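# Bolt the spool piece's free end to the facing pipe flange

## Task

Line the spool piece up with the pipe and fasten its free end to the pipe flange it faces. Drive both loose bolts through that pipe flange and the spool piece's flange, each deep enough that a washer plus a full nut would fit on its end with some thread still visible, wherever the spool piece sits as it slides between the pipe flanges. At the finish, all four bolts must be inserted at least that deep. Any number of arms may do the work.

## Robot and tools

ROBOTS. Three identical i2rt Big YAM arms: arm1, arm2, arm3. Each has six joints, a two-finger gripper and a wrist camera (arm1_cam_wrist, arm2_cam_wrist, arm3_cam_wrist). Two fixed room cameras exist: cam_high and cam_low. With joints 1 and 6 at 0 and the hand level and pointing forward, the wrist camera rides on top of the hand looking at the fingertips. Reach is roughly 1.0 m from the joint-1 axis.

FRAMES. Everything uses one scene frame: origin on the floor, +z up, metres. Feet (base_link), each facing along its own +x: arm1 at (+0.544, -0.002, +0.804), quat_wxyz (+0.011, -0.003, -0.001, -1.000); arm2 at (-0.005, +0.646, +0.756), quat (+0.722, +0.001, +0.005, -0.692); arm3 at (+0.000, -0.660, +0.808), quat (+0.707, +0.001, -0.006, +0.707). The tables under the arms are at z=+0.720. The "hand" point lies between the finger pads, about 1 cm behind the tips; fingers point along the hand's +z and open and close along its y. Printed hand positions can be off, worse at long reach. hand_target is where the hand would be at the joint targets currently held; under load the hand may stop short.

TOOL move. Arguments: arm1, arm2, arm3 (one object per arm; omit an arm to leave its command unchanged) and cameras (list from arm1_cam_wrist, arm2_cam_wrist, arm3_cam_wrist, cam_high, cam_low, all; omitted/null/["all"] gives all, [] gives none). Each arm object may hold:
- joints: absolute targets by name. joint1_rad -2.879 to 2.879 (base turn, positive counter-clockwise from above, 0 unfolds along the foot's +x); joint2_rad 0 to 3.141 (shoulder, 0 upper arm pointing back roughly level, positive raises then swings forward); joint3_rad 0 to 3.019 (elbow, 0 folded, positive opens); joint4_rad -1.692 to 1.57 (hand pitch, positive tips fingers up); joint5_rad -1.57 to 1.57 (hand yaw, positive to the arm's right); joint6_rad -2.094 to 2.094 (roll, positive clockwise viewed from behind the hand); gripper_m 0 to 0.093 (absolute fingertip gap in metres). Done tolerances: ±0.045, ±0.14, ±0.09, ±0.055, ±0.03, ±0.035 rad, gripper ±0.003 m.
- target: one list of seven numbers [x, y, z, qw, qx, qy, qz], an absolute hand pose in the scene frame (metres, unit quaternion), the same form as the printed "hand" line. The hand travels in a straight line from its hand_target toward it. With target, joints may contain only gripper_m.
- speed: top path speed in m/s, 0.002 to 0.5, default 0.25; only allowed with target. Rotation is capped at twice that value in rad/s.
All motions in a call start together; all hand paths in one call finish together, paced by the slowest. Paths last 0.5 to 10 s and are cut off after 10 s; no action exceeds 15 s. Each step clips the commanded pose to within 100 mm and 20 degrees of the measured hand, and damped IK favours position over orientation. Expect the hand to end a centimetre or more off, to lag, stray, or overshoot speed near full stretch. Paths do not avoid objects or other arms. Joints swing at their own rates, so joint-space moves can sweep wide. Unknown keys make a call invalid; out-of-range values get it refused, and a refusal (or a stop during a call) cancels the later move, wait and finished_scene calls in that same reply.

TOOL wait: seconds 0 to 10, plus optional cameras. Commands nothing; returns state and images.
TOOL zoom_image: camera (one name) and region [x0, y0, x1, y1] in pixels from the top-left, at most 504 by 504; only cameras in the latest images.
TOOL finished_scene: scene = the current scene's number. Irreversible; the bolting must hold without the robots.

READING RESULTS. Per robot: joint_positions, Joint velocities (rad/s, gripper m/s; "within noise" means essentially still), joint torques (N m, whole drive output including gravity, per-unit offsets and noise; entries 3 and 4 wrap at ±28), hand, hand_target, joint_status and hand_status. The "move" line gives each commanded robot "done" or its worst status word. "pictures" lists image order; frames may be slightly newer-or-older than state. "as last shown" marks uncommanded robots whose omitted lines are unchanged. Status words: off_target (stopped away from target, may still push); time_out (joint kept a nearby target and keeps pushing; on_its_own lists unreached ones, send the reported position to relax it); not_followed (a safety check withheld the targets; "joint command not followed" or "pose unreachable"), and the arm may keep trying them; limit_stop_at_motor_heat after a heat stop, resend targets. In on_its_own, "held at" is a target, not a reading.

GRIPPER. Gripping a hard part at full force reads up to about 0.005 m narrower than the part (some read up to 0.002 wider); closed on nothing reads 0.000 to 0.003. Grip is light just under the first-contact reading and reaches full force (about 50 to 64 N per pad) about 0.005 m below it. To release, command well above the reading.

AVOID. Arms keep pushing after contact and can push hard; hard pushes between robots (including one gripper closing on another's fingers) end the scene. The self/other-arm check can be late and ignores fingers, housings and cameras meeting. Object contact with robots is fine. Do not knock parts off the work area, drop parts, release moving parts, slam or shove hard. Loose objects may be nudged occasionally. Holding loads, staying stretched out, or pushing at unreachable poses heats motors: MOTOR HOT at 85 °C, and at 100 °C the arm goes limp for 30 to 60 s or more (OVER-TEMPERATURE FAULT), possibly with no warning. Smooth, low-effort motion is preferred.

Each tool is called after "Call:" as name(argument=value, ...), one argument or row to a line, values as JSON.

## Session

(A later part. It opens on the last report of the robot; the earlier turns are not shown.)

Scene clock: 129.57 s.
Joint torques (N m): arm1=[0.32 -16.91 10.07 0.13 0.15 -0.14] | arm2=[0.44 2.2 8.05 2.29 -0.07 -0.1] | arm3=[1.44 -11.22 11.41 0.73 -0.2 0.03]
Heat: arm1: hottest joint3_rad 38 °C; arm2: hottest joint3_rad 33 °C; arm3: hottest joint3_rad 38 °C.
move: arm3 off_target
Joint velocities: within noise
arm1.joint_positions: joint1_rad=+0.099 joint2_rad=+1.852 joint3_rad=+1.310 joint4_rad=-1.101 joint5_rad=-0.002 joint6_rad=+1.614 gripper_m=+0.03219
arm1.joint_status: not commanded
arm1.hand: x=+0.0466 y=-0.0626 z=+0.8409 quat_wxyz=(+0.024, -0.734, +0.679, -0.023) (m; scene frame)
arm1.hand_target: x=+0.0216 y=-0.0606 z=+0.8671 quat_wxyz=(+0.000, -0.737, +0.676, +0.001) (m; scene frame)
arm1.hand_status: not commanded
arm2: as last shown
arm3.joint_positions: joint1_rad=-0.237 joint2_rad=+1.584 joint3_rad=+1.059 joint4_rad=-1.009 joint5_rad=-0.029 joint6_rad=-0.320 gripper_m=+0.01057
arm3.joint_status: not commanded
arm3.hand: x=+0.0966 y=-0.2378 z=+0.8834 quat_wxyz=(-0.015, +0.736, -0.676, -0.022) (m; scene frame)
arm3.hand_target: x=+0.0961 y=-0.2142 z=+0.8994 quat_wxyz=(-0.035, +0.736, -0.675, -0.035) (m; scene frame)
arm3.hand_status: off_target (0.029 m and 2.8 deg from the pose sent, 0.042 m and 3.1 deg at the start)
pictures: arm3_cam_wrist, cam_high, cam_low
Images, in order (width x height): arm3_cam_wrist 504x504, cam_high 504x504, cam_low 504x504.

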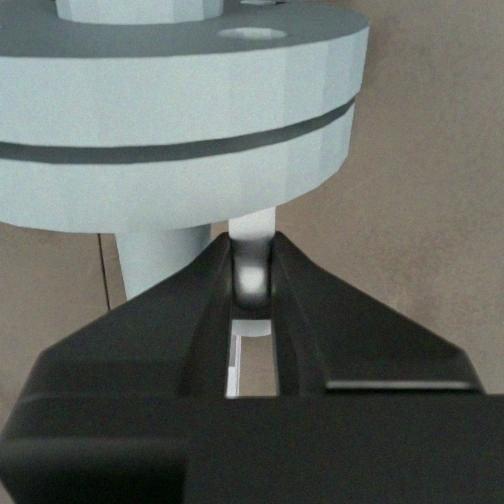

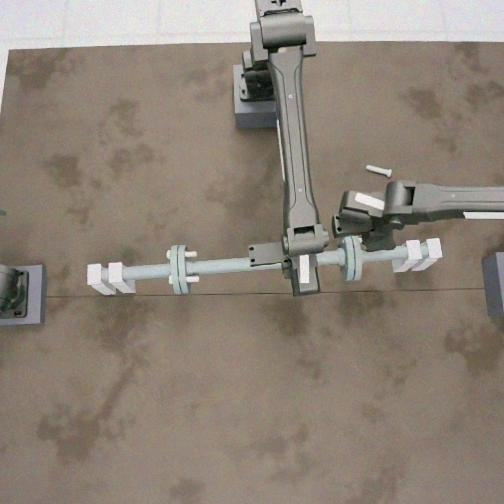

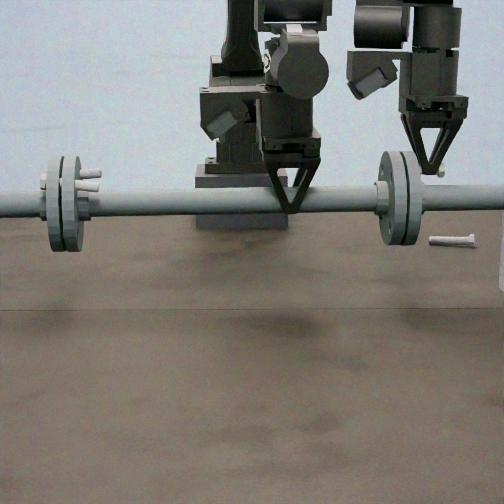

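Call:
move(
  arm3={"target":[0.0965,-0.213,0.9025,-0.035,0.7373,-0.6756,-0.035],"speed":0.04},
  cameras=["cam_low"],
)

Call:
zoom_image(
  camera="cam_low",
  region=[370, 130, 474, 220],
)

Call:
move(
  arm3={"target":[0.0985,-0.213,0.9025,-0.035,0.7373,-0.6756,-0.035],"speed":0.04},
  cameras=["cam_low","cam_high","arm3_cam_wrist"],
)

Call:
zoom_image(
  camera="cam_low",
  region=[370, 130, 474, 220],
)

Scene clock: 136.53 s.
Joint torques (N m): arm1=[0.26 -16.85 10.11 0.14 0.15 -0.13] | arm2=[0.44 2.26 8.05 2.29 -0.07 -0.1] | arm3=[1.49 -11.52 11.69 0.43 -0.21 0.03]
Heat: arm1: hottest joint3_rad 39 °C; arm2: hottest joint3_rad 33 °C; arm3: hottest joint3_rad 37 °C.
move: arm3 off_target
Joint velocities: within noise
arm1, arm2: as last shown
arm3.joint_positions: joint1_rad=-0.237 joint2_rad=+1.584 joint3_rad=+1.060 joint4_rad=-1.009 joint5_rad=-0.029 joint6_rad=-0.320 gripper_m=+0.01057
arm3.joint_status: not commanded
arm3.hand: x=+0.0967 y=-0.2373 z=+0.8838 quat_wxyz=(-0.015, +0.736, -0.676, -0.022) (m; scene frame)
arm3.hand_target: x=+0.0961 y=-0.2142 z=+0.9028 quat_wxyz=(-0.035, +0.736, -0.675, -0.035) (m; scene frame)
arm3.hand_status: off_target (0.031 m and 2.7 deg from the pose sent, 0.031 m and 2.8 deg at the start)
pictures: cam_low
Images, in order (width x height): cam_low 504x504.

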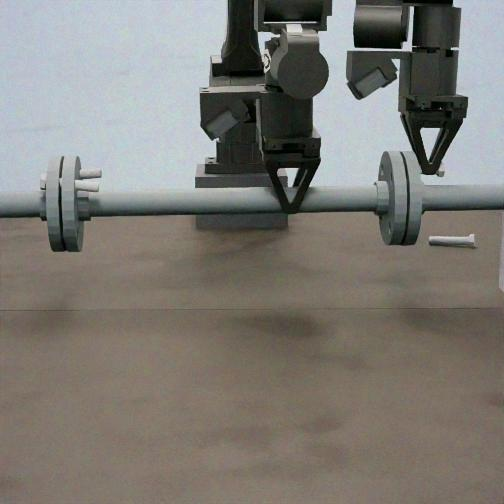

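Scaled by 4.846 from the camera's 504x504 image, which has a finer 720x720 frame.

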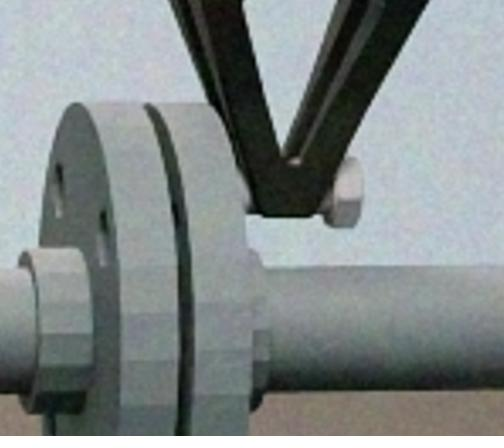

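Scene clock: 137.50 s.
Joint torques (N m): arm1=[0.26 -16.97 10.03 0.18 0.15 -0.13] | arm2=[0.44 2.26 8.05 2.29 -0.07 -0.1] | arm3=[1.14 -11.63 11.79 0.43 -0.2 -0.01]
Heat: arm1: hottest joint3_rad 39 °C; arm2: hottest joint3_rad 33 °C; arm3: hottest joint3_rad 37 °C.
move: arm3 off_target
Joint velocities: within noise
arm1, arm2: as last shown
arm3.joint_positions: joint1_rad=-0.237 joint2_rad=+1.584 joint3_rad=+1.060 joint4_rad=-1.009 joint5_rad=-0.029 joint6_rad=-0.320 gripper_m=+0.01057
arm3.joint_status: not commanded
arm3.hand: x=+0.0967 y=-0.2373 z=+0.8838 quat_wxyz=(-0.015, +0.736, -0.676, -0.022) (m; scene frame)
arm3.hand_target: x=+0.0982 y=-0.2142 z=+0.9028 quat_wxyz=(-0.035, +0.736, -0.675, -0.035) (m; scene frame)
arm3.hand_status: off_target (0.031 m and 2.7 deg from the pose sent, 0.031 m and 2.7 deg at the start)
pictures: arm3_cam_wrist, cam_high, cam_low
Images, in order (width x height): arm3_cam_wrist 504x504, cam_high 504x504, cam_low 504x504.

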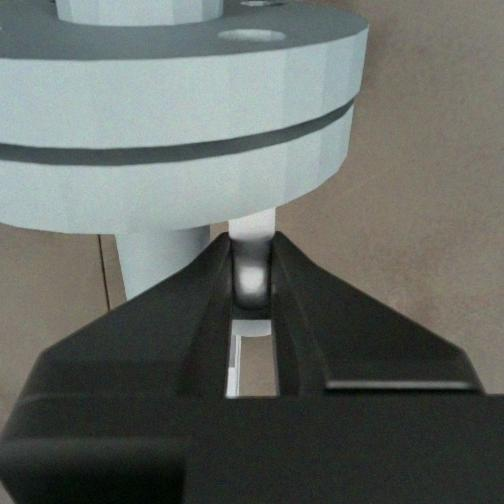

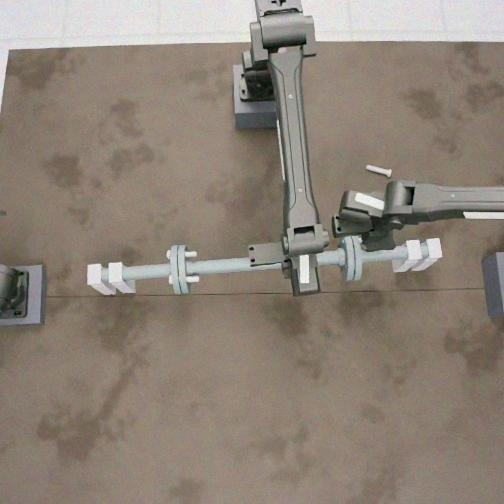

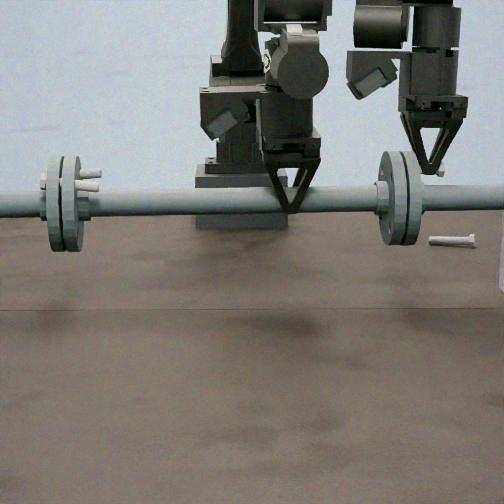

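Scaled by 4.846 from the camera's 504x504 image, which has a finer 720x720 frame.

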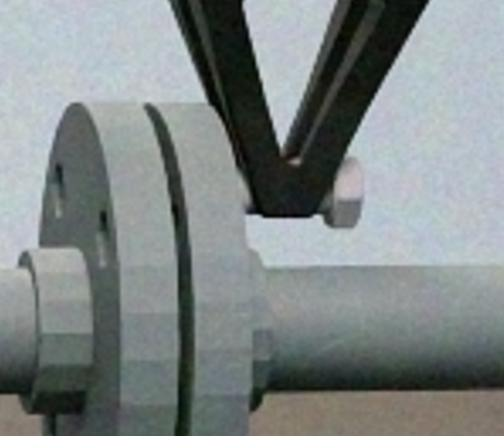

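Call:
move(
  arm1={"target":[0.0200,-0.061,0.862,0,0.7373,-0.6756,0],"speed":0.04},
  cameras=["cam_low"],
)

Call:
zoom_image(
  camera="cam_low",
  region=[370, 130, 474, 220],
)

Call:
move(
  arm1={"target":[0.0170,-0.061,0.862,0,0.7373,-0.6756,0],"speed":0.04},
  cameras=["cam_low","arm3_cam_wrist"],
)

Call:
zoom_image(
  camera="cam_low",
  region=[370, 130, 474, 220],
)

Scene clock: 147.40 s.
Joint torques (N m): arm1=[0.21 -16.56 9.8 0.59 0.15 -0.13] | arm2=[0.44 2.26 8.03 2.3 -0.07 -0.1] | arm3=[1.08 -11.46 11.82 0.4 -0.19 -0.02]
Heat: arm1: hottest joint3_rad 39 °C; arm2: hottest joint3_rad 34 °C; arm3: hottest joint3_rad 38 °C.
move: arm1 off_target
Joint velocities: within noise
arm1.joint_positions: joint1_rad=+0.099 joint2_rad=+1.852 joint3_rad=+1.310 joint4_rad=-1.101 joint5_rad=-0.002 joint6_rad=+1.614 gripper_m=+0.03219
arm1.joint_status: not commanded
arm1.hand: x=+0.0466 y=-0.0626 z=+0.8409 quat_wxyz=(+0.024, -0.734, +0.679, -0.023) (m; scene frame)
arm1.hand_target: x=+0.0214 y=-0.0607 z=+0.8628 quat_wxyz=(+0.000, -0.737, +0.676, +0.001) (m; scene frame)
arm1.hand_status: off_target (0.034 m and 3.8 deg from the pose sent, 0.034 m and 3.8 deg at the start)
arm2, arm3: as last shown
pictures: cam_low
Images, in order (width x height): cam_low 504x504.

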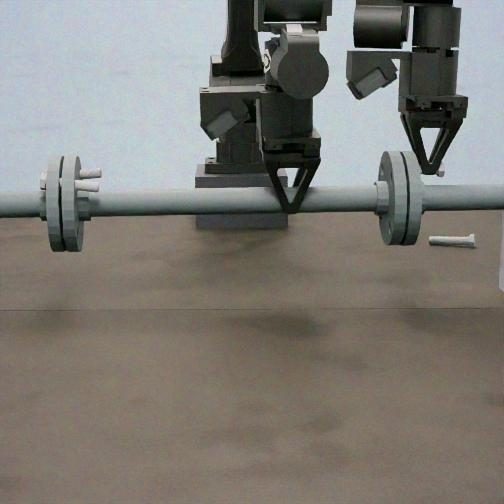

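Scaled by 4.846 from the camera's 504x504 image, which has a finer 720x720 frame.

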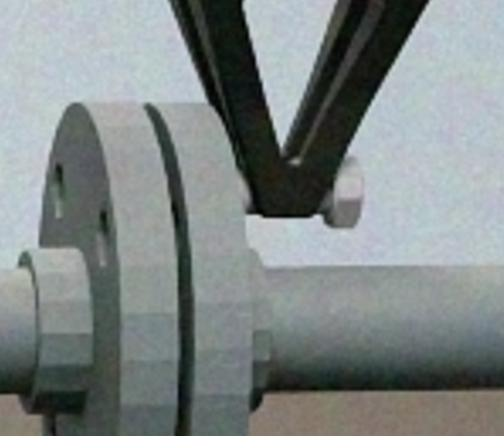

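Scene clock: 148.37 s.
Joint torques (N m): arm1=[0.21 -16.26 10.29 0.44 0.15 -0.14] | arm2=[0.44 2.26 8.03 2.29 -0.07 -0.09] | arm3=[1.08 -11.69 11.79 0.36 -0.2 -0.01]
Heat: arm1: hottest joint3_rad 39 °C; arm2: hottest joint3_rad 34 °C; arm3: hottest joint3_rad 38 °C.
move: arm1 off_target
Joint velocities: within noise
arm1.joint_positions: joint1_rad=+0.099 joint2_rad=+1.855 joint3_rad=+1.313 joint4_rad=-1.101 joint5_rad=-0.002 joint6_rad=+1.614 gripper_m=+0.03219
arm1.joint_status: not commanded
arm1.hand: x=+0.0458 y=-0.0627 z=+0.8403 quat_wxyz=(+0.024, -0.734, +0.679, -0.023) (m; scene frame)
arm1.hand_target: x=+0.0186 y=-0.0607 z=+0.8628 quat_wxyz=(+0.000, -0.737, +0.676, +0.001) (m; scene frame)
arm1.hand_status: off_target (0.036 m and 3.8 deg from the pose sent, 0.036 m and 3.8 deg at the start)
arm2.joint_positions: joint1_rad=-0.314 joint2_rad=+0.536 joint3_rad=+1.343 joint4_rad=-1.211 joint5_rad=-0.221 joint6_rad=-0.105 gripper_m=+0.09396
arm2.joint_status: not commanded
arm2.hand: x=-0.0250 y=+0.4220 z=+1.3171 quat_wxyz=(-0.380, -0.595, -0.585, +0.400) (m; scene frame)
arm2.hand_target: x=-0.0240 y=+0.4252 z=+1.3289 quat_wxyz=(-0.386, -0.588, -0.581, +0.410) (m; scene frame)
arm2.hand_status: not commanded
arm3: as last shown
pictures: arm3_cam_wrist, cam_low
Images, in order (width x height): arm3_cam_wrist 504x504, cam_low 504x504.

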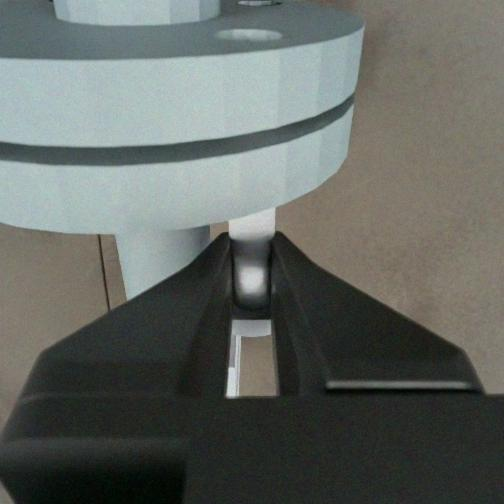

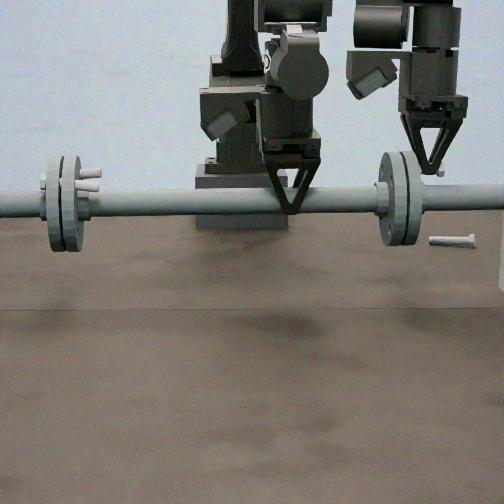

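Scaled by 4.846 from the camera's 504x504 image, which has a finer 720x720 frame.

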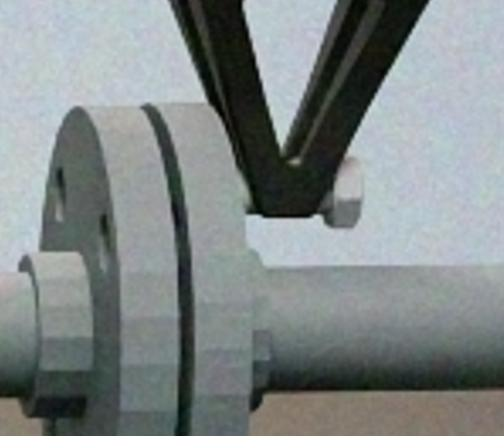

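Call:
zoom_image(
  camera="arm3_cam_wrist",
  region=[180, 0, 320, 240],
)

Call:
zoom_image(
  camera="cam_low",
  region=[375, 145, 425, 195],
)

Call:
zoom_image(
  camera="arm1_cam_wrist",
  region=[150, 300, 400, 504],
)

Scaled by 2.100 from the camera's 504x504 image, which has a finer 720x720 frame.

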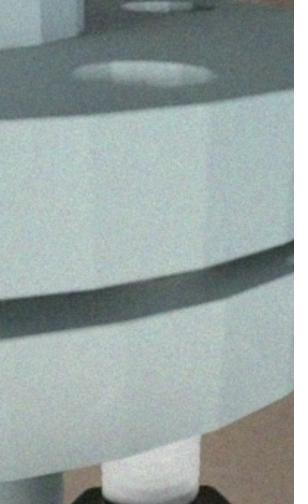

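Scaled by 10.080 from the camera's 504x504 image, which has a finer 720x720 frame.

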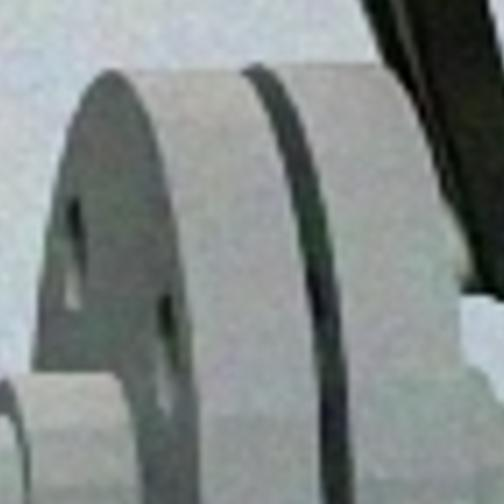

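This scene's latest camera images include none from arm1_cam_wrist. They are from: arm3_cam_wrist, cam_low. arm1_cam_wrist's image comes with the result of a call that names it in "cameras".

Call:
move(
  arm3={"joints":{"gripper_m":0.045}},
  cameras=["cam_low","arm3_cam_wrist","arm1_cam_wrist"],
)

Call:
zoom_image(
  camera="cam_low",
  region=[370, 130, 474, 220],
)

Scene clock: 162.27 s.
Joint torques (N m): arm1=[0.21 -16.26 10.24 0.46 0.15 -0.13] | arm2=[0.44 2.26 8.03 2.3 -0.07 -0.1] | arm3=[1.03 -11.75 11.07 0.43 -0.2 -0.01]
Heat: arm1: hottest joint3_rad 44 °C; arm2: hottest joint3_rad 34 °C; arm3: hottest joint3_rad 38 °C.
move: arm3 done
Joint velocities: within noise
arm1, arm2: as last shown
arm1.hand: x=+0.0456 y=-0.0628 z=+0.8404 quat_wxyz=(+0.024, -0.734, +0.679, -0.023) (m; scene frame)
arm1.hand_target: x=+0.0186 y=-0.0608 z=+0.8628 quat_wxyz=(+0.000, -0.737, +0.676, +0.001) (m; scene frame)
arm3.joint_positions: joint1_rad=-0.237 joint2_rad=+1.584 joint3_rad=+1.071 joint4_rad=-1.009 joint5_rad=-0.029 joint6_rad=-0.320 gripper_m=+0.04486
arm3.joint_status: all done
arm3.hand: x=+0.0978 y=-0.2327 z=+0.8877 quat_wxyz=(-0.020, +0.736, -0.676, -0.025) (m; scene frame)
arm3.hand_target: x=+0.0982 y=-0.2142 z=+0.9029 quat_wxyz=(-0.035, +0.736, -0.675, -0.035) (m; scene frame)
arm3.hand_status: not commanded
pictures: arm1_cam_wrist, arm3_cam_wrist, cam_low
Images, in order (width x height): arm1_cam_wrist 504x504, arm3_cam_wrist 504x504, cam_low 504x504.

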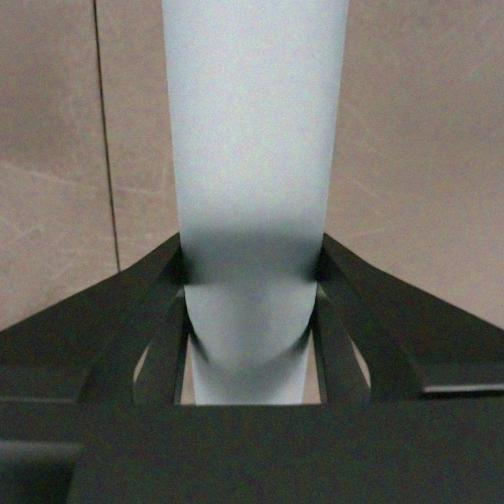

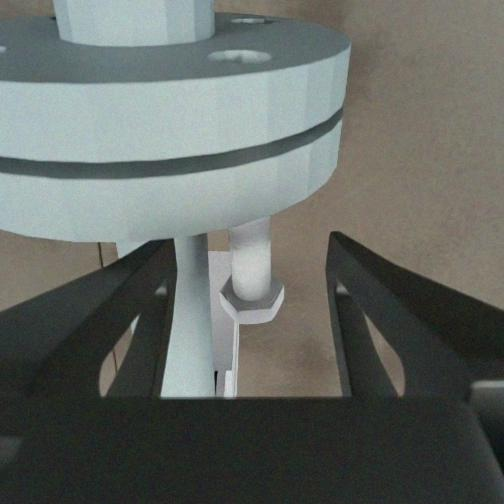

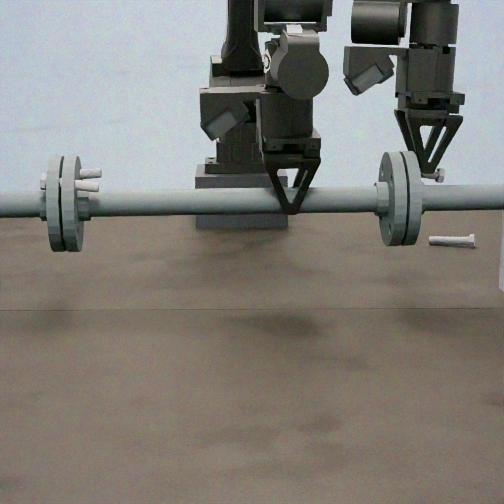

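Scaled by 4.846 from the camera's 504x504 image, which has a finer 720x720 frame.

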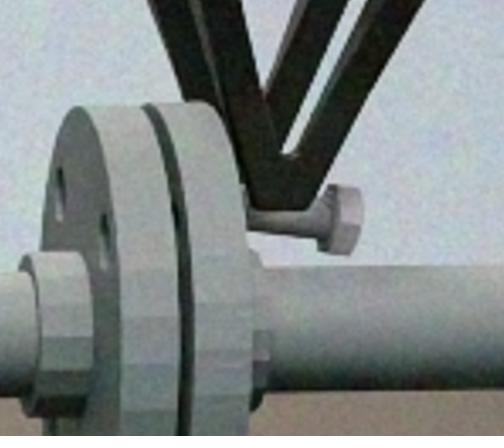

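Call:
move(
  arm3={"target":[0.1005,-0.246,0.884,-0.02,0.7373,-0.6756,-0.025],"speed":0.05},
  cameras=["cam_low","arm3_cam_wrist"],
)

Call:
zoom_image(
  camera="cam_low",
  region=[370, 130, 474, 220],
)

Scene clock: 178.47 s.
Joint torques (N m): arm1=[0.21 -16.38 10.25 0.46 0.17 -0.14] | arm2=[0.44 2.2 8.03 2.3 -0.07 -0.1] | arm3=[-0.09 -12.34 7.06 1.2 -0.11 -0.16]
Heat: arm1: hottest joint3_rad 47 °C; arm2: hottest joint3_rad 34 °C; arm3: hottest joint3_rad 38 °C.
move: arm3 done
Joint velocities: within noise
arm1, arm2: as last shown
arm3.joint_positions: joint1_rad=-0.241 joint2_rad=+1.575 joint3_rad=+1.031 joint4_rad=-1.009 joint5_rad=-0.029 joint6_rad=-0.324 gripper_m=+0.04493
arm3.joint_status: not commanded
arm3.hand: x=+0.0956 y=-0.2494 z=+0.8777 quat_wxyz=(-0.007, +0.736, -0.676, -0.018) (m; scene frame)
arm3.hand_target: x=+0.1005 y=-0.2460 z=+0.8841 quat_wxyz=(-0.020, +0.737, -0.675, -0.025) (m; scene frame)
arm3.hand_status: done (0.009 m and 1.8 deg from the pose sent, 0.014 m and 0.1 deg at the start)
pictures: arm3_cam_wrist, cam_low
Images, in order (width x height): arm3_cam_wrist 504x504, cam_low 504x504.

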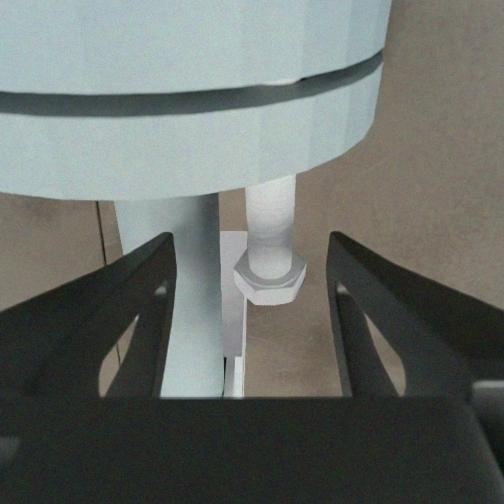

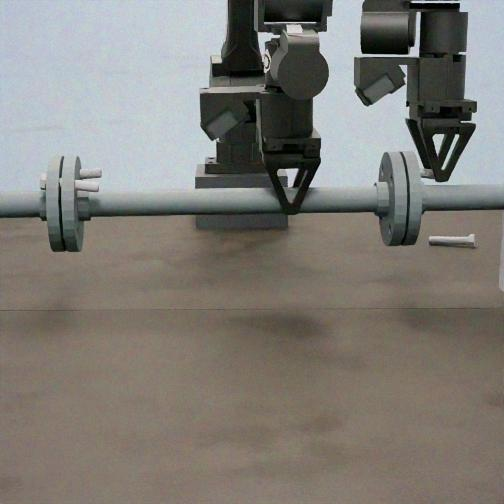

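Scaled by 4.846 from the camera's 504x504 image, which has a finer 720x720 frame.

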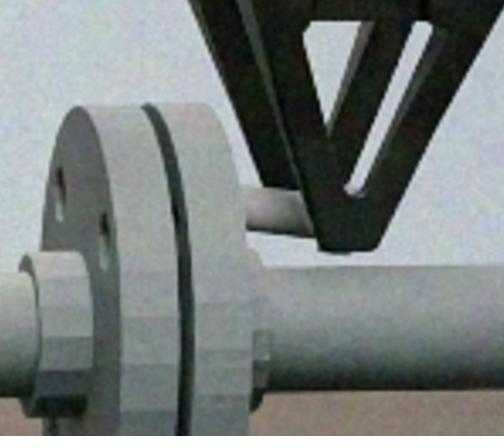

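Call:
move(
  arm3={"target":[0.1045,-0.246,0.884,-0.02,0.7373,-0.6756,-0.025],"joints":{"gripper_m":0.003},"speed":0.05},
  cameras=["cam_low","arm3_cam_wrist"],
)

Call:
zoom_image(
  camera="cam_low",
  region=[370, 130, 474, 220],
)

Scene clock: 182.57 s.
Joint torques (N m): arm1=[0.21 -16.38 10.22 0.51 0.16 -0.14] | arm2=[0.38 2.2 8.03 2.29 -0.06 -0.1] | arm3=[-0.32 -12.69 7.28 1.13 -0.16 -0.16]
Heat: arm1: hottest joint3_rad 48 °C; arm2: hottest joint3_rad 34 °C; arm3: hottest joint3_rad 37 °C.
move: arm3 off_target
Joint velocities: within noise
arm1.joint_positions: joint1_rad=+0.099 joint2_rad=+1.855 joint3_rad=+1.313 joint4_rad=-1.102 joint5_rad=-0.002 joint6_rad=+1.614 gripper_m=+0.03219
arm1.joint_status: not commanded
arm1.hand: x=+0.0460 y=-0.0627 z=+0.8404 quat_wxyz=(+0.024, -0.734, +0.679, -0.023) (m; scene frame)
arm1.hand_target: x=+0.0186 y=-0.0608 z=+0.8628 quat_wxyz=(+0.000, -0.737, +0.676, +0.000) (m; scene frame)
arm1.hand_status: not commanded
arm2: as last shown
arm3.joint_positions: joint1_rad=-0.245 joint2_rad=+1.575 joint3_rad=+1.031 joint4_rad=-1.008 joint5_rad=-0.029 joint6_rad=-0.336 gripper_m=+0.01797
arm3.joint_status: gripper_m off_target (ended at +0.01800, target +0.00300)
arm3.hand: x=+0.0977 y=-0.2497 z=+0.8777 quat_wxyz=(-0.007, +0.739, -0.674, -0.017) (m; scene frame)
arm3.hand_target: x=+0.1045 y=-0.2461 z=+0.8841 quat_wxyz=(-0.020, +0.737, -0.675, -0.025) (m; scene frame)
arm3.hand_status: done (0.010 m and 1.7 deg from the pose sent, 0.011 m and 1.8 deg at the start)
pictures: arm3_cam_wrist, cam_low
Images, in order (width x height): arm3_cam_wrist 504x504, cam_low 504x504.

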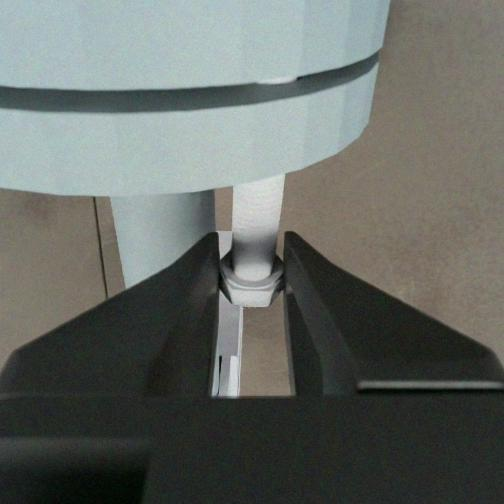

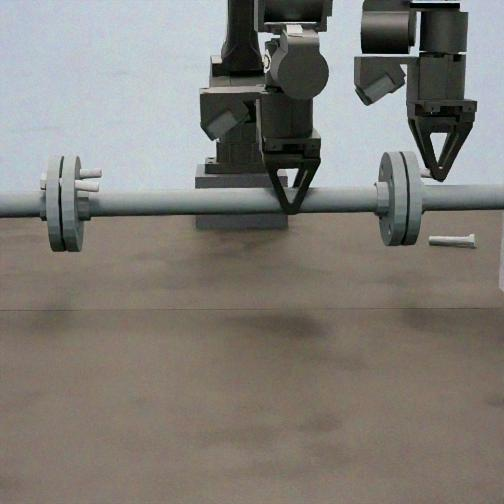

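Scaled by 4.846 from the camera's 504x504 image, which has a finer 720x720 frame.

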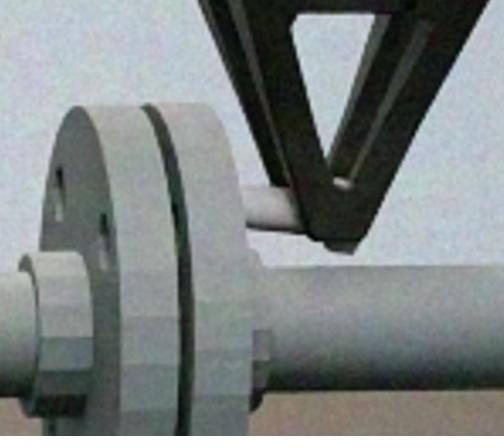

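Call:
move(
  arm3={"target":[0.1085,-0.242,0.893,-0.02,0.7373,-0.6756,-0.025],"speed":0.04},
  cameras=["cam_low","arm3_cam_wrist"],
)

Call:
zoom_image(
  camera="cam_low",
  region=[370, 130, 474, 220],
)

Scene clock: 186.67 s.
Joint torques (N m): arm1=[0.21 -16.32 10.22 0.5 0.17 -0.14] | arm2=[0.44 2.26 8.06 2.29 -0.07 -0.1] | arm3=[-0.56 -12.75 9.28 0.2 -0.1 -0.08]
Heat: arm1: hottest joint3_rad 48 °C; arm2: hottest joint3_rad 34 °C; arm3: hottest joint3_rad 37 °C.
move: arm3 off_target
Joint velocities: within noise
arm1, arm2: as last shown
arm1.hand_target: x=+0.0186 y=-0.0608 z=+0.8629 quat_wxyz=(+0.000, -0.737, +0.676, +0.001) (m; scene frame)
arm3.joint_positions: joint1_rad=-0.248 joint2_rad=+1.575 joint3_rad=+1.031 joint4_rad=-1.008 joint5_rad=-0.030 joint6_rad=-0.346 gripper_m=+0.01797
arm3.joint_status: not commanded
arm3.hand: x=+0.0986 y=-0.2499 z=+0.8777 quat_wxyz=(-0.007, +0.741, -0.671, -0.018) (m; scene frame)
arm3.hand_target: x=+0.1084 y=-0.2424 z=+0.8930 quat_wxyz=(-0.020, +0.737, -0.675, -0.025) (m; scene frame)
arm3.hand_status: off_target (0.020 m and 1.8 deg from the pose sent, 0.020 m and 1.7 deg at the start)
pictures: arm3_cam_wrist, cam_low
Images, in order (width x height): arm3_cam_wrist 504x504, cam_low 504x504.

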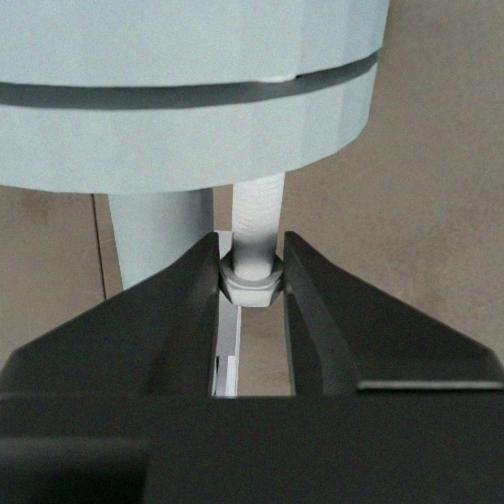

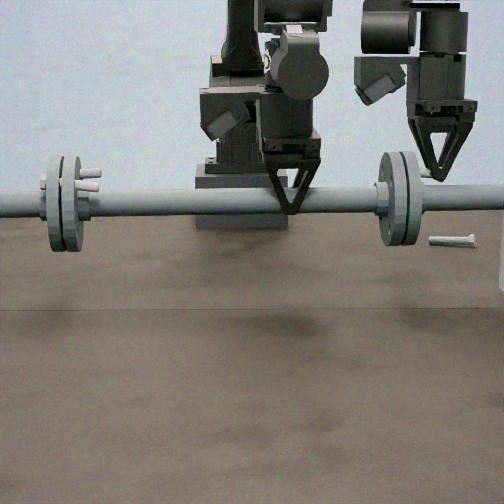

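Scaled by 4.846 from the camera's 504x504 image, which has a finer 720x720 frame.

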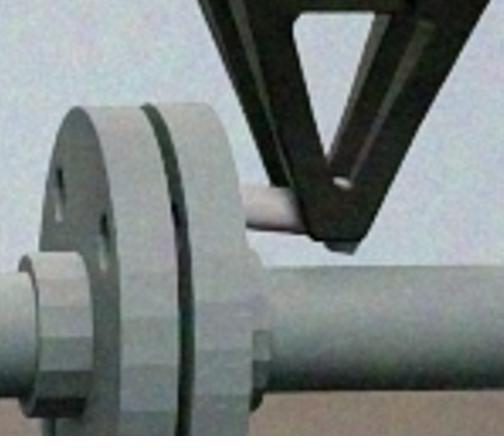

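Didn't move yet (stiction). More.

Call:
move(
  arm3={"target":[0.112,-0.237,0.899,-0.02,0.7373,-0.6756,-0.025],"speed":0.04},
  cameras=["cam_low","arm3_cam_wrist"],
)

Call:
zoom_image(
  camera="cam_low",
  region=[370, 130, 474, 220],
)

Scene clock: 190.53 s.
Joint torques (N m): arm1=[0.21 -16.32 10.13 0.51 0.17 -0.15] | arm2=[0.44 2.26 8.05 2.29 -0.07 -0.1] | arm3=[-0.62 -12.34 11.1 0.23 -0.07 -0.13]
Heat: arm1: hottest joint3_rad 49 °C; arm2: hottest joint3_rad 34 °C; arm3: hottest joint3_rad 37 °C.
move: arm3 off_target
Joint velocities: within noise
arm1.joint_positions: joint1_rad=+0.099 joint2_rad=+1.856 joint3_rad=+1.314 joint4_rad=-1.102 joint5_rad=-0.002 joint6_rad=+1.615 gripper_m=+0.03219
arm1.joint_status: not commanded
arm1.hand: x=+0.0456 y=-0.0628 z=+0.8404 quat_wxyz=(+0.024, -0.734, +0.679, -0.023) (m; scene frame)
arm1.hand_target: x=+0.0187 y=-0.0608 z=+0.8627 quat_wxyz=(+0.000, -0.737, +0.676, +0.000) (m; scene frame)
arm1.hand_status: not commanded
arm2: as last shown
arm3.joint_positions: joint1_rad=-0.255 joint2_rad=+1.575 joint3_rad=+1.031 joint4_rad=-1.029 joint5_rad=-0.032 joint6_rad=-0.349 gripper_m=+0.01797
arm3.joint_status: not commanded
arm3.hand: x=+0.0997 y=-0.2553 z=+0.8776 quat_wxyz=(+0.002, +0.740, -0.673, -0.014) (m; scene frame)
arm3.hand_target: x=+0.1117 y=-0.2380 z=+0.8992 quat_wxyz=(-0.020, +0.737, -0.675, -0.025) (m; scene frame)
arm3.hand_status: off_target (0.031 m and 2.9 deg from the pose sent, 0.028 m and 1.8 deg at the start)
pictures: arm3_cam_wrist, cam_low
Images, in order (width x height): arm3_cam_wrist 504x504, cam_low 504x504.

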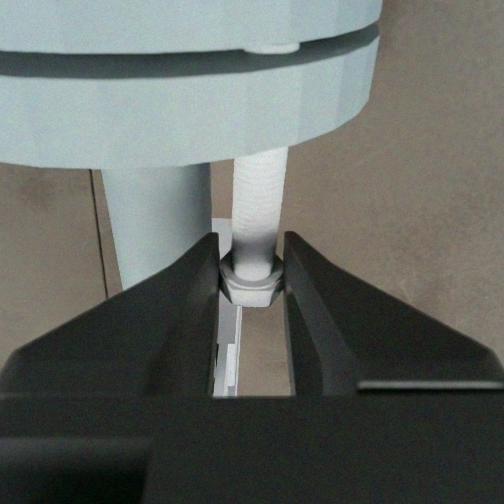

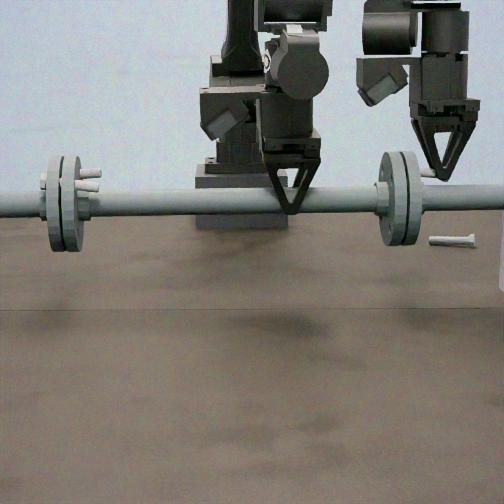

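Scaled by 4.846 from the camera's 504x504 image, which has a finer 720x720 frame.

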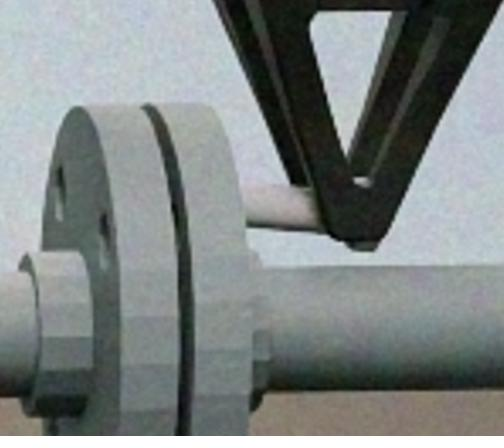

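Call:
move(
  arm3={"target":[0.112,-0.237,0.910,-0.02,0.7373,-0.6756,-0.025],"speed":0.05},
  cameras=["cam_low","arm3_cam_wrist"],
)

Call:
zoom_image(
  camera="cam_low",
  region=[370, 130, 474, 220],
)

Scene clock: 194.37 s.
Joint torques (N m): arm1=[0.21 -16.38 10.13 0.49 0.17 -0.13] | arm2=[0.38 2.26 8.06 2.3 -0.07 -0.1] | arm3=[-0.44 -13.27 11.37 0.2 -0.06 -0.14]
Heat: arm1: hottest joint3_rad 49 °C; arm2: hottest joint3_rad 34 °C; arm3: hottest joint3_rad 37 °C.
move: arm3 off_target
Joint velocities: within noise
arm1, arm2: as last shown
arm3.joint_positions: joint1_rad=-0.256 joint2_rad=+1.572 joint3_rad=+1.043 joint4_rad=-1.059 joint5_rad=-0.032 joint6_rad=-0.350 gripper_m=+0.01797
arm3.joint_status: not commanded
arm3.hand: x=+0.0998 y=-0.2573 z=+0.8827 quat_wxyz=(+0.009, +0.739, -0.673, -0.010) (m; scene frame)
arm3.hand_target: x=+0.1116 y=-0.2383 z=+0.9102 quat_wxyz=(-0.020, +0.737, -0.675, -0.025) (m; scene frame)
arm3.hand_status: off_target (0.036 m and 3.8 deg from the pose sent, 0.039 m and 2.9 deg at the start)
pictures: arm3_cam_wrist, cam_low
Images, in order (width x height): arm3_cam_wrist 504x504, cam_low 504x504.

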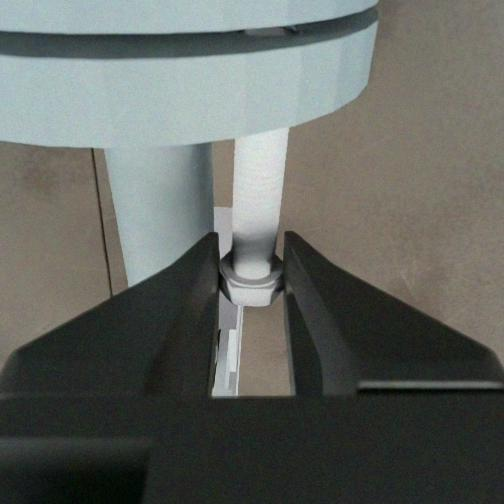

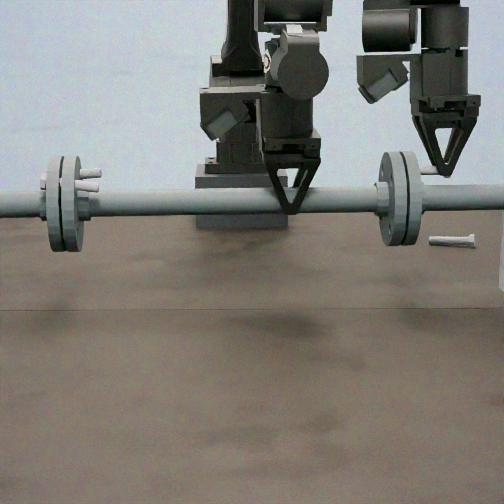

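Scaled by 4.846 from the camera's 504x504 image, which has a finer 720x720 frame.

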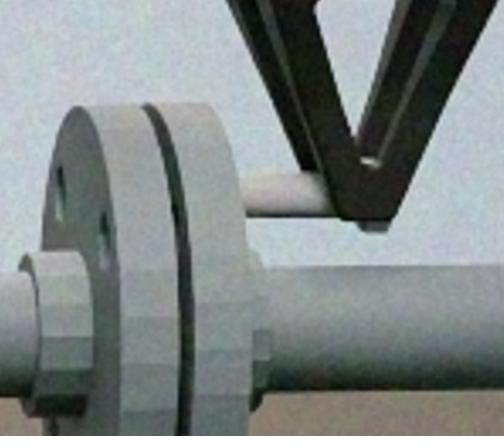

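Call:
move(
  arm1={"target":[0.0195,-0.061,0.869,0,0.7373,-0.6756,0],"speed":0.04},
  cameras=["cam_low"],
)

Call:
zoom_image(
  camera="cam_low",
  region=[340, 130, 480, 280],
)

Call:
move(
  arm3={"target":[0.114,-0.229,0.910,-0.02,0.7373,-0.6756,-0.025],"speed":0.05},
  cameras=["cam_low","arm3_cam_wrist","cam_high"],
)

Call:
zoom_image(
  camera="cam_low",
  region=[370, 130, 474, 220],
)

Call:
zoom_image(
  camera="cam_high",
  region=[335, 220, 395, 280],
)

Scene clock: 200.70 s.
Joint torques (N m): arm1=[0.26 -17.32 10.13 0.1 0.16 -0.13] | arm2=[0.44 2.26 8.06 2.29 -0.07 -0.1] | arm3=[-0.38 -13.51 11.4 0.18 -0.06 -0.14]
Heat: arm1: hottest joint3_rad 48 °C; arm2: hottest joint3_rad 34 °C; arm3: hottest joint3_rad 38 °C.
move: arm1 off_target
Joint velocities: within noise
arm1.joint_positions: joint1_rad=+0.099 joint2_rad=+1.856 joint3_rad=+1.314 joint4_rad=-1.106 joint5_rad=-0.002 joint6_rad=+1.615 gripper_m=+0.03219
arm1.joint_status: not commanded
arm1.hand: x=+0.0464 y=-0.0627 z=+0.8405 quat_wxyz=(+0.025, -0.734, +0.679, -0.024) (m; scene frame)
arm1.hand_target: x=+0.0213 y=-0.0609 z=+0.8695 quat_wxyz=(+0.000, -0.737, +0.676, +0.000) (m; scene frame)
arm1.hand_status: off_target (0.039 m and 4.1 deg from the pose sent, 0.039 m and 3.9 deg at the start)
arm2: as last shown
arm3.joint_positions: joint1_rad=-0.256 joint2_rad=+1.572 joint3_rad=+1.043 joint4_rad=-1.060 joint5_rad=-0.032 joint6_rad=-0.350 gripper_m=+0.01797
arm3.joint_status: not commanded
arm3.hand: x=+0.0997 y=-0.2574 z=+0.8827 quat_wxyz=(+0.009, +0.739, -0.673, -0.010) (m; scene frame)
arm3.hand_target: x=+0.1116 y=-0.2384 z=+0.9102 quat_wxyz=(-0.020, +0.737, -0.675, -0.025) (m; scene frame)
arm3.hand_status: not commanded
pictures: cam_low
Images, in order (width x height): cam_low 504x504.

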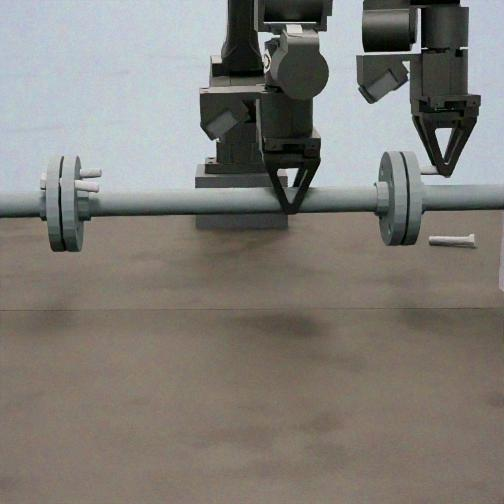

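Scaled by 3.360 from the camera's 504x504 image, which has a finer 720x720 frame.

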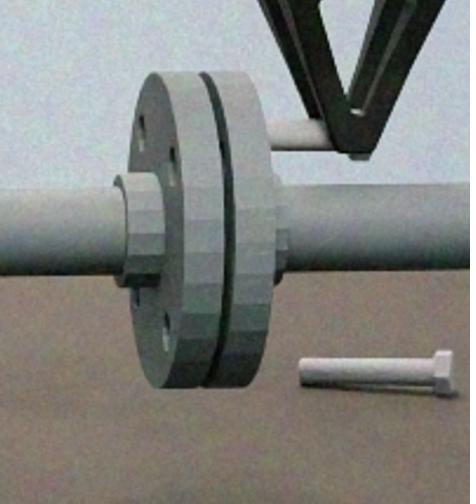

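Scene clock: 201.67 s.
Joint torques (N m): arm1=[0.32 -17.26 10.09 0.12 0.16 -0.13] | arm2=[0.44 2.26 8.06 2.29 -0.07 -0.1] | arm3=[-0.44 -11.87 12.18 0.46 -0.06 -0.12]
Heat: arm1: hottest joint3_rad 48 °C; arm2: hottest joint3_rad 34 °C; arm3: hottest joint3_rad 38 °C.
move: arm3 off_target
Joint velocities: within noise
arm1: as last shown
arm2.joint_positions: joint1_rad=-0.314 joint2_rad=+0.536 joint3_rad=+1.343 joint4_rad=-1.211 joint5_rad=-0.221 joint6_rad=-0.105 gripper_m=+0.09396
arm2.joint_status: not commanded
arm2.hand: x=-0.0250 y=+0.4220 z=+1.3171 quat_wxyz=(-0.380, -0.595, -0.585, +0.400) (m; scene frame)
arm2.hand_target: x=-0.0240 y=+0.4252 z=+1.3289 quat_wxyz=(-0.386, -0.588, -0.581, +0.410) (m; scene frame)
arm2.hand_status: not commanded
arm3.joint_positions: joint1_rad=-0.256 joint2_rad=+1.572 joint3_rad=+1.057 joint4_rad=-1.069 joint5_rad=-0.032 joint6_rad=-0.351 gripper_m=+0.01797
arm3.joint_status: not commanded
arm3.hand: x=+0.1006 y=-0.2539 z=+0.8873 quat_wxyz=(+0.008, +0.740, -0.672, -0.011) (m; scene frame)
arm3.hand_target: x=+0.1136 y=-0.2307 z=+0.9105 quat_wxyz=(-0.020, +0.737, -0.675, -0.025) (m; scene frame)
arm3.hand_status: off_target (0.036 m and 3.6 deg from the pose sent, 0.042 m and 3.8 deg at the start)
pictures: arm3_cam_wrist, cam_high, cam_low
Images, in order (width x height): arm3_cam_wrist 504x504, cam_high 504x504, cam_low 504x504.

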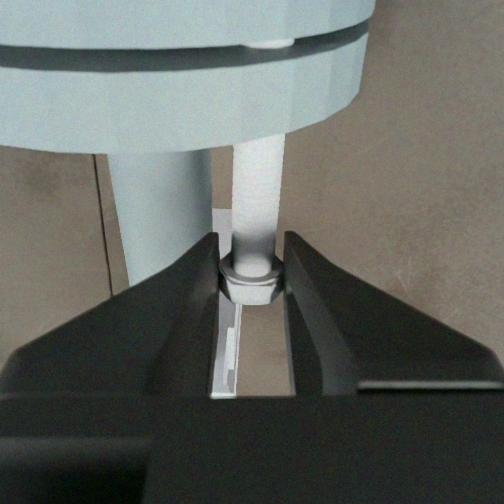

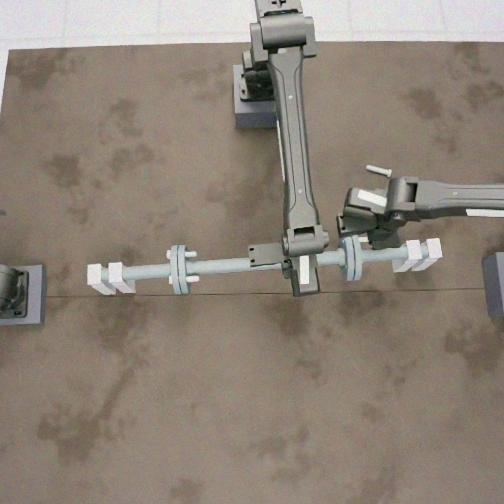

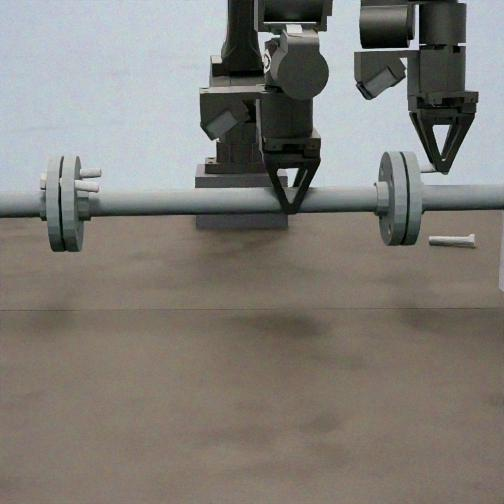

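Scaled by 4.846 from the camera's 504x504 image, which has a finer 720x720 frame.

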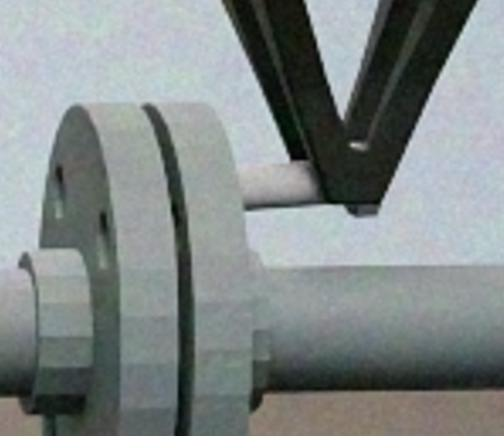

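Scaled by 8.400 from the camera's 504x504 image, which has a finer 720x720 frame.

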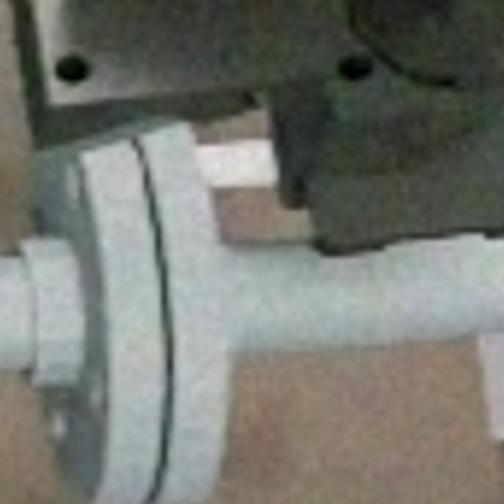

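Call:
move(
  arm3={"target":[0.119,-0.225,0.898,-0.02,0.7373,-0.6756,-0.025],"speed":0.05},
  cameras=["cam_low","arm3_cam_wrist","cam_high"],
)

Call:
zoom_image(
  camera="cam_low",
  region=[370, 130, 474, 220],
)

Call:
zoom_image(
  camera="cam_high",
  region=[335, 220, 395, 280],
)

Scene clock: 206.43 s.
Joint torques (N m): arm1=[0.26 -17.26 10.11 0.09 0.15 -0.13] | arm2=[0.38 2.26 8.05 2.3 -0.06 -0.1] | arm3=[-0.91 -11.22 11.6 1.36 0.01 -0.08]
Heat: arm1: hottest joint3_rad 48 °C; arm2: hottest joint3_rad 34 °C; arm3: hottest joint3_rad 39 °C.
move: arm3 off_target
Joint velocities: within noise
arm1, arm2: as last shown
arm3.joint_positions: joint1_rad=-0.258 joint2_rad=+1.588 joint3_rad=+1.062 joint4_rad=-1.069 joint5_rad=-0.033 joint6_rad=-0.361 gripper_m=+0.01797
arm3.joint_status: not commanded
arm3.hand: x=+0.1015 y=-0.2529 z=+0.8826 quat_wxyz=(+0.013, +0.743, -0.669, -0.010) (m; scene frame)
arm3.hand_target: x=+0.1186 y=-0.2269 z=+0.8991 quat_wxyz=(-0.020, +0.737, -0.675, -0.025) (m; scene frame)
arm3.hand_status: off_target (0.036 m and 4.2 deg from the pose sent, 0.036 m and 3.5 deg at the start)
pictures: arm3_cam_wrist, cam_high, cam_low
Images, in order (width x height): arm3_cam_wrist 504x504, cam_high 504x504, cam_low 504x504.

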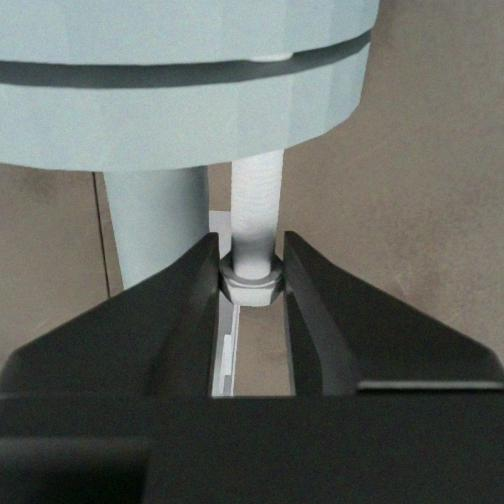

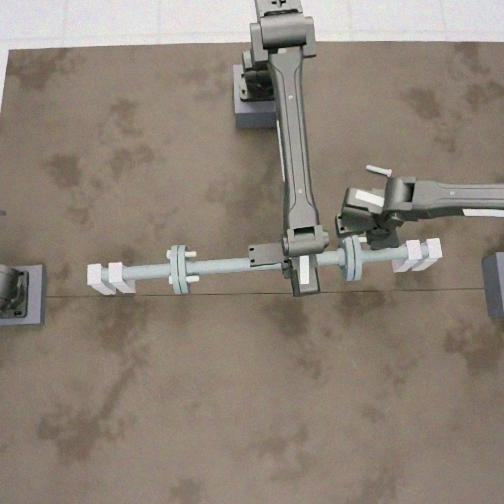

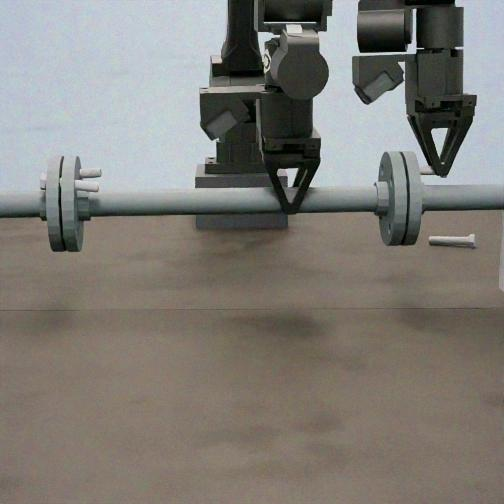

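Scaled by 4.846 from the camera's 504x504 image, which has a finer 720x720 frame.

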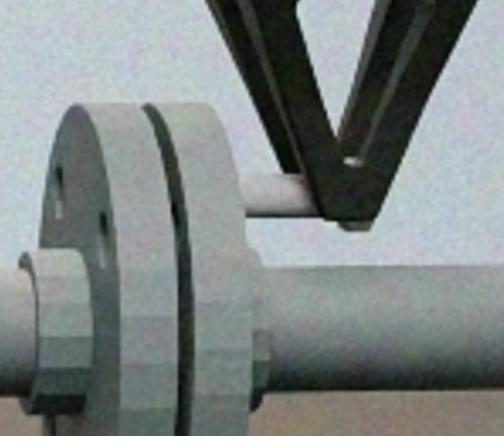

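Scaled by 8.400 from the camera's 504x504 image, which has a finer 720x720 frame.

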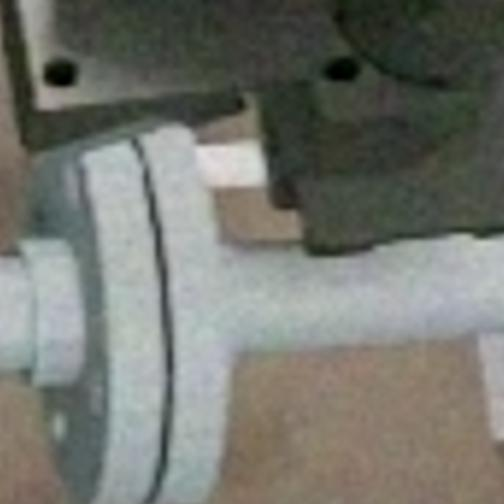

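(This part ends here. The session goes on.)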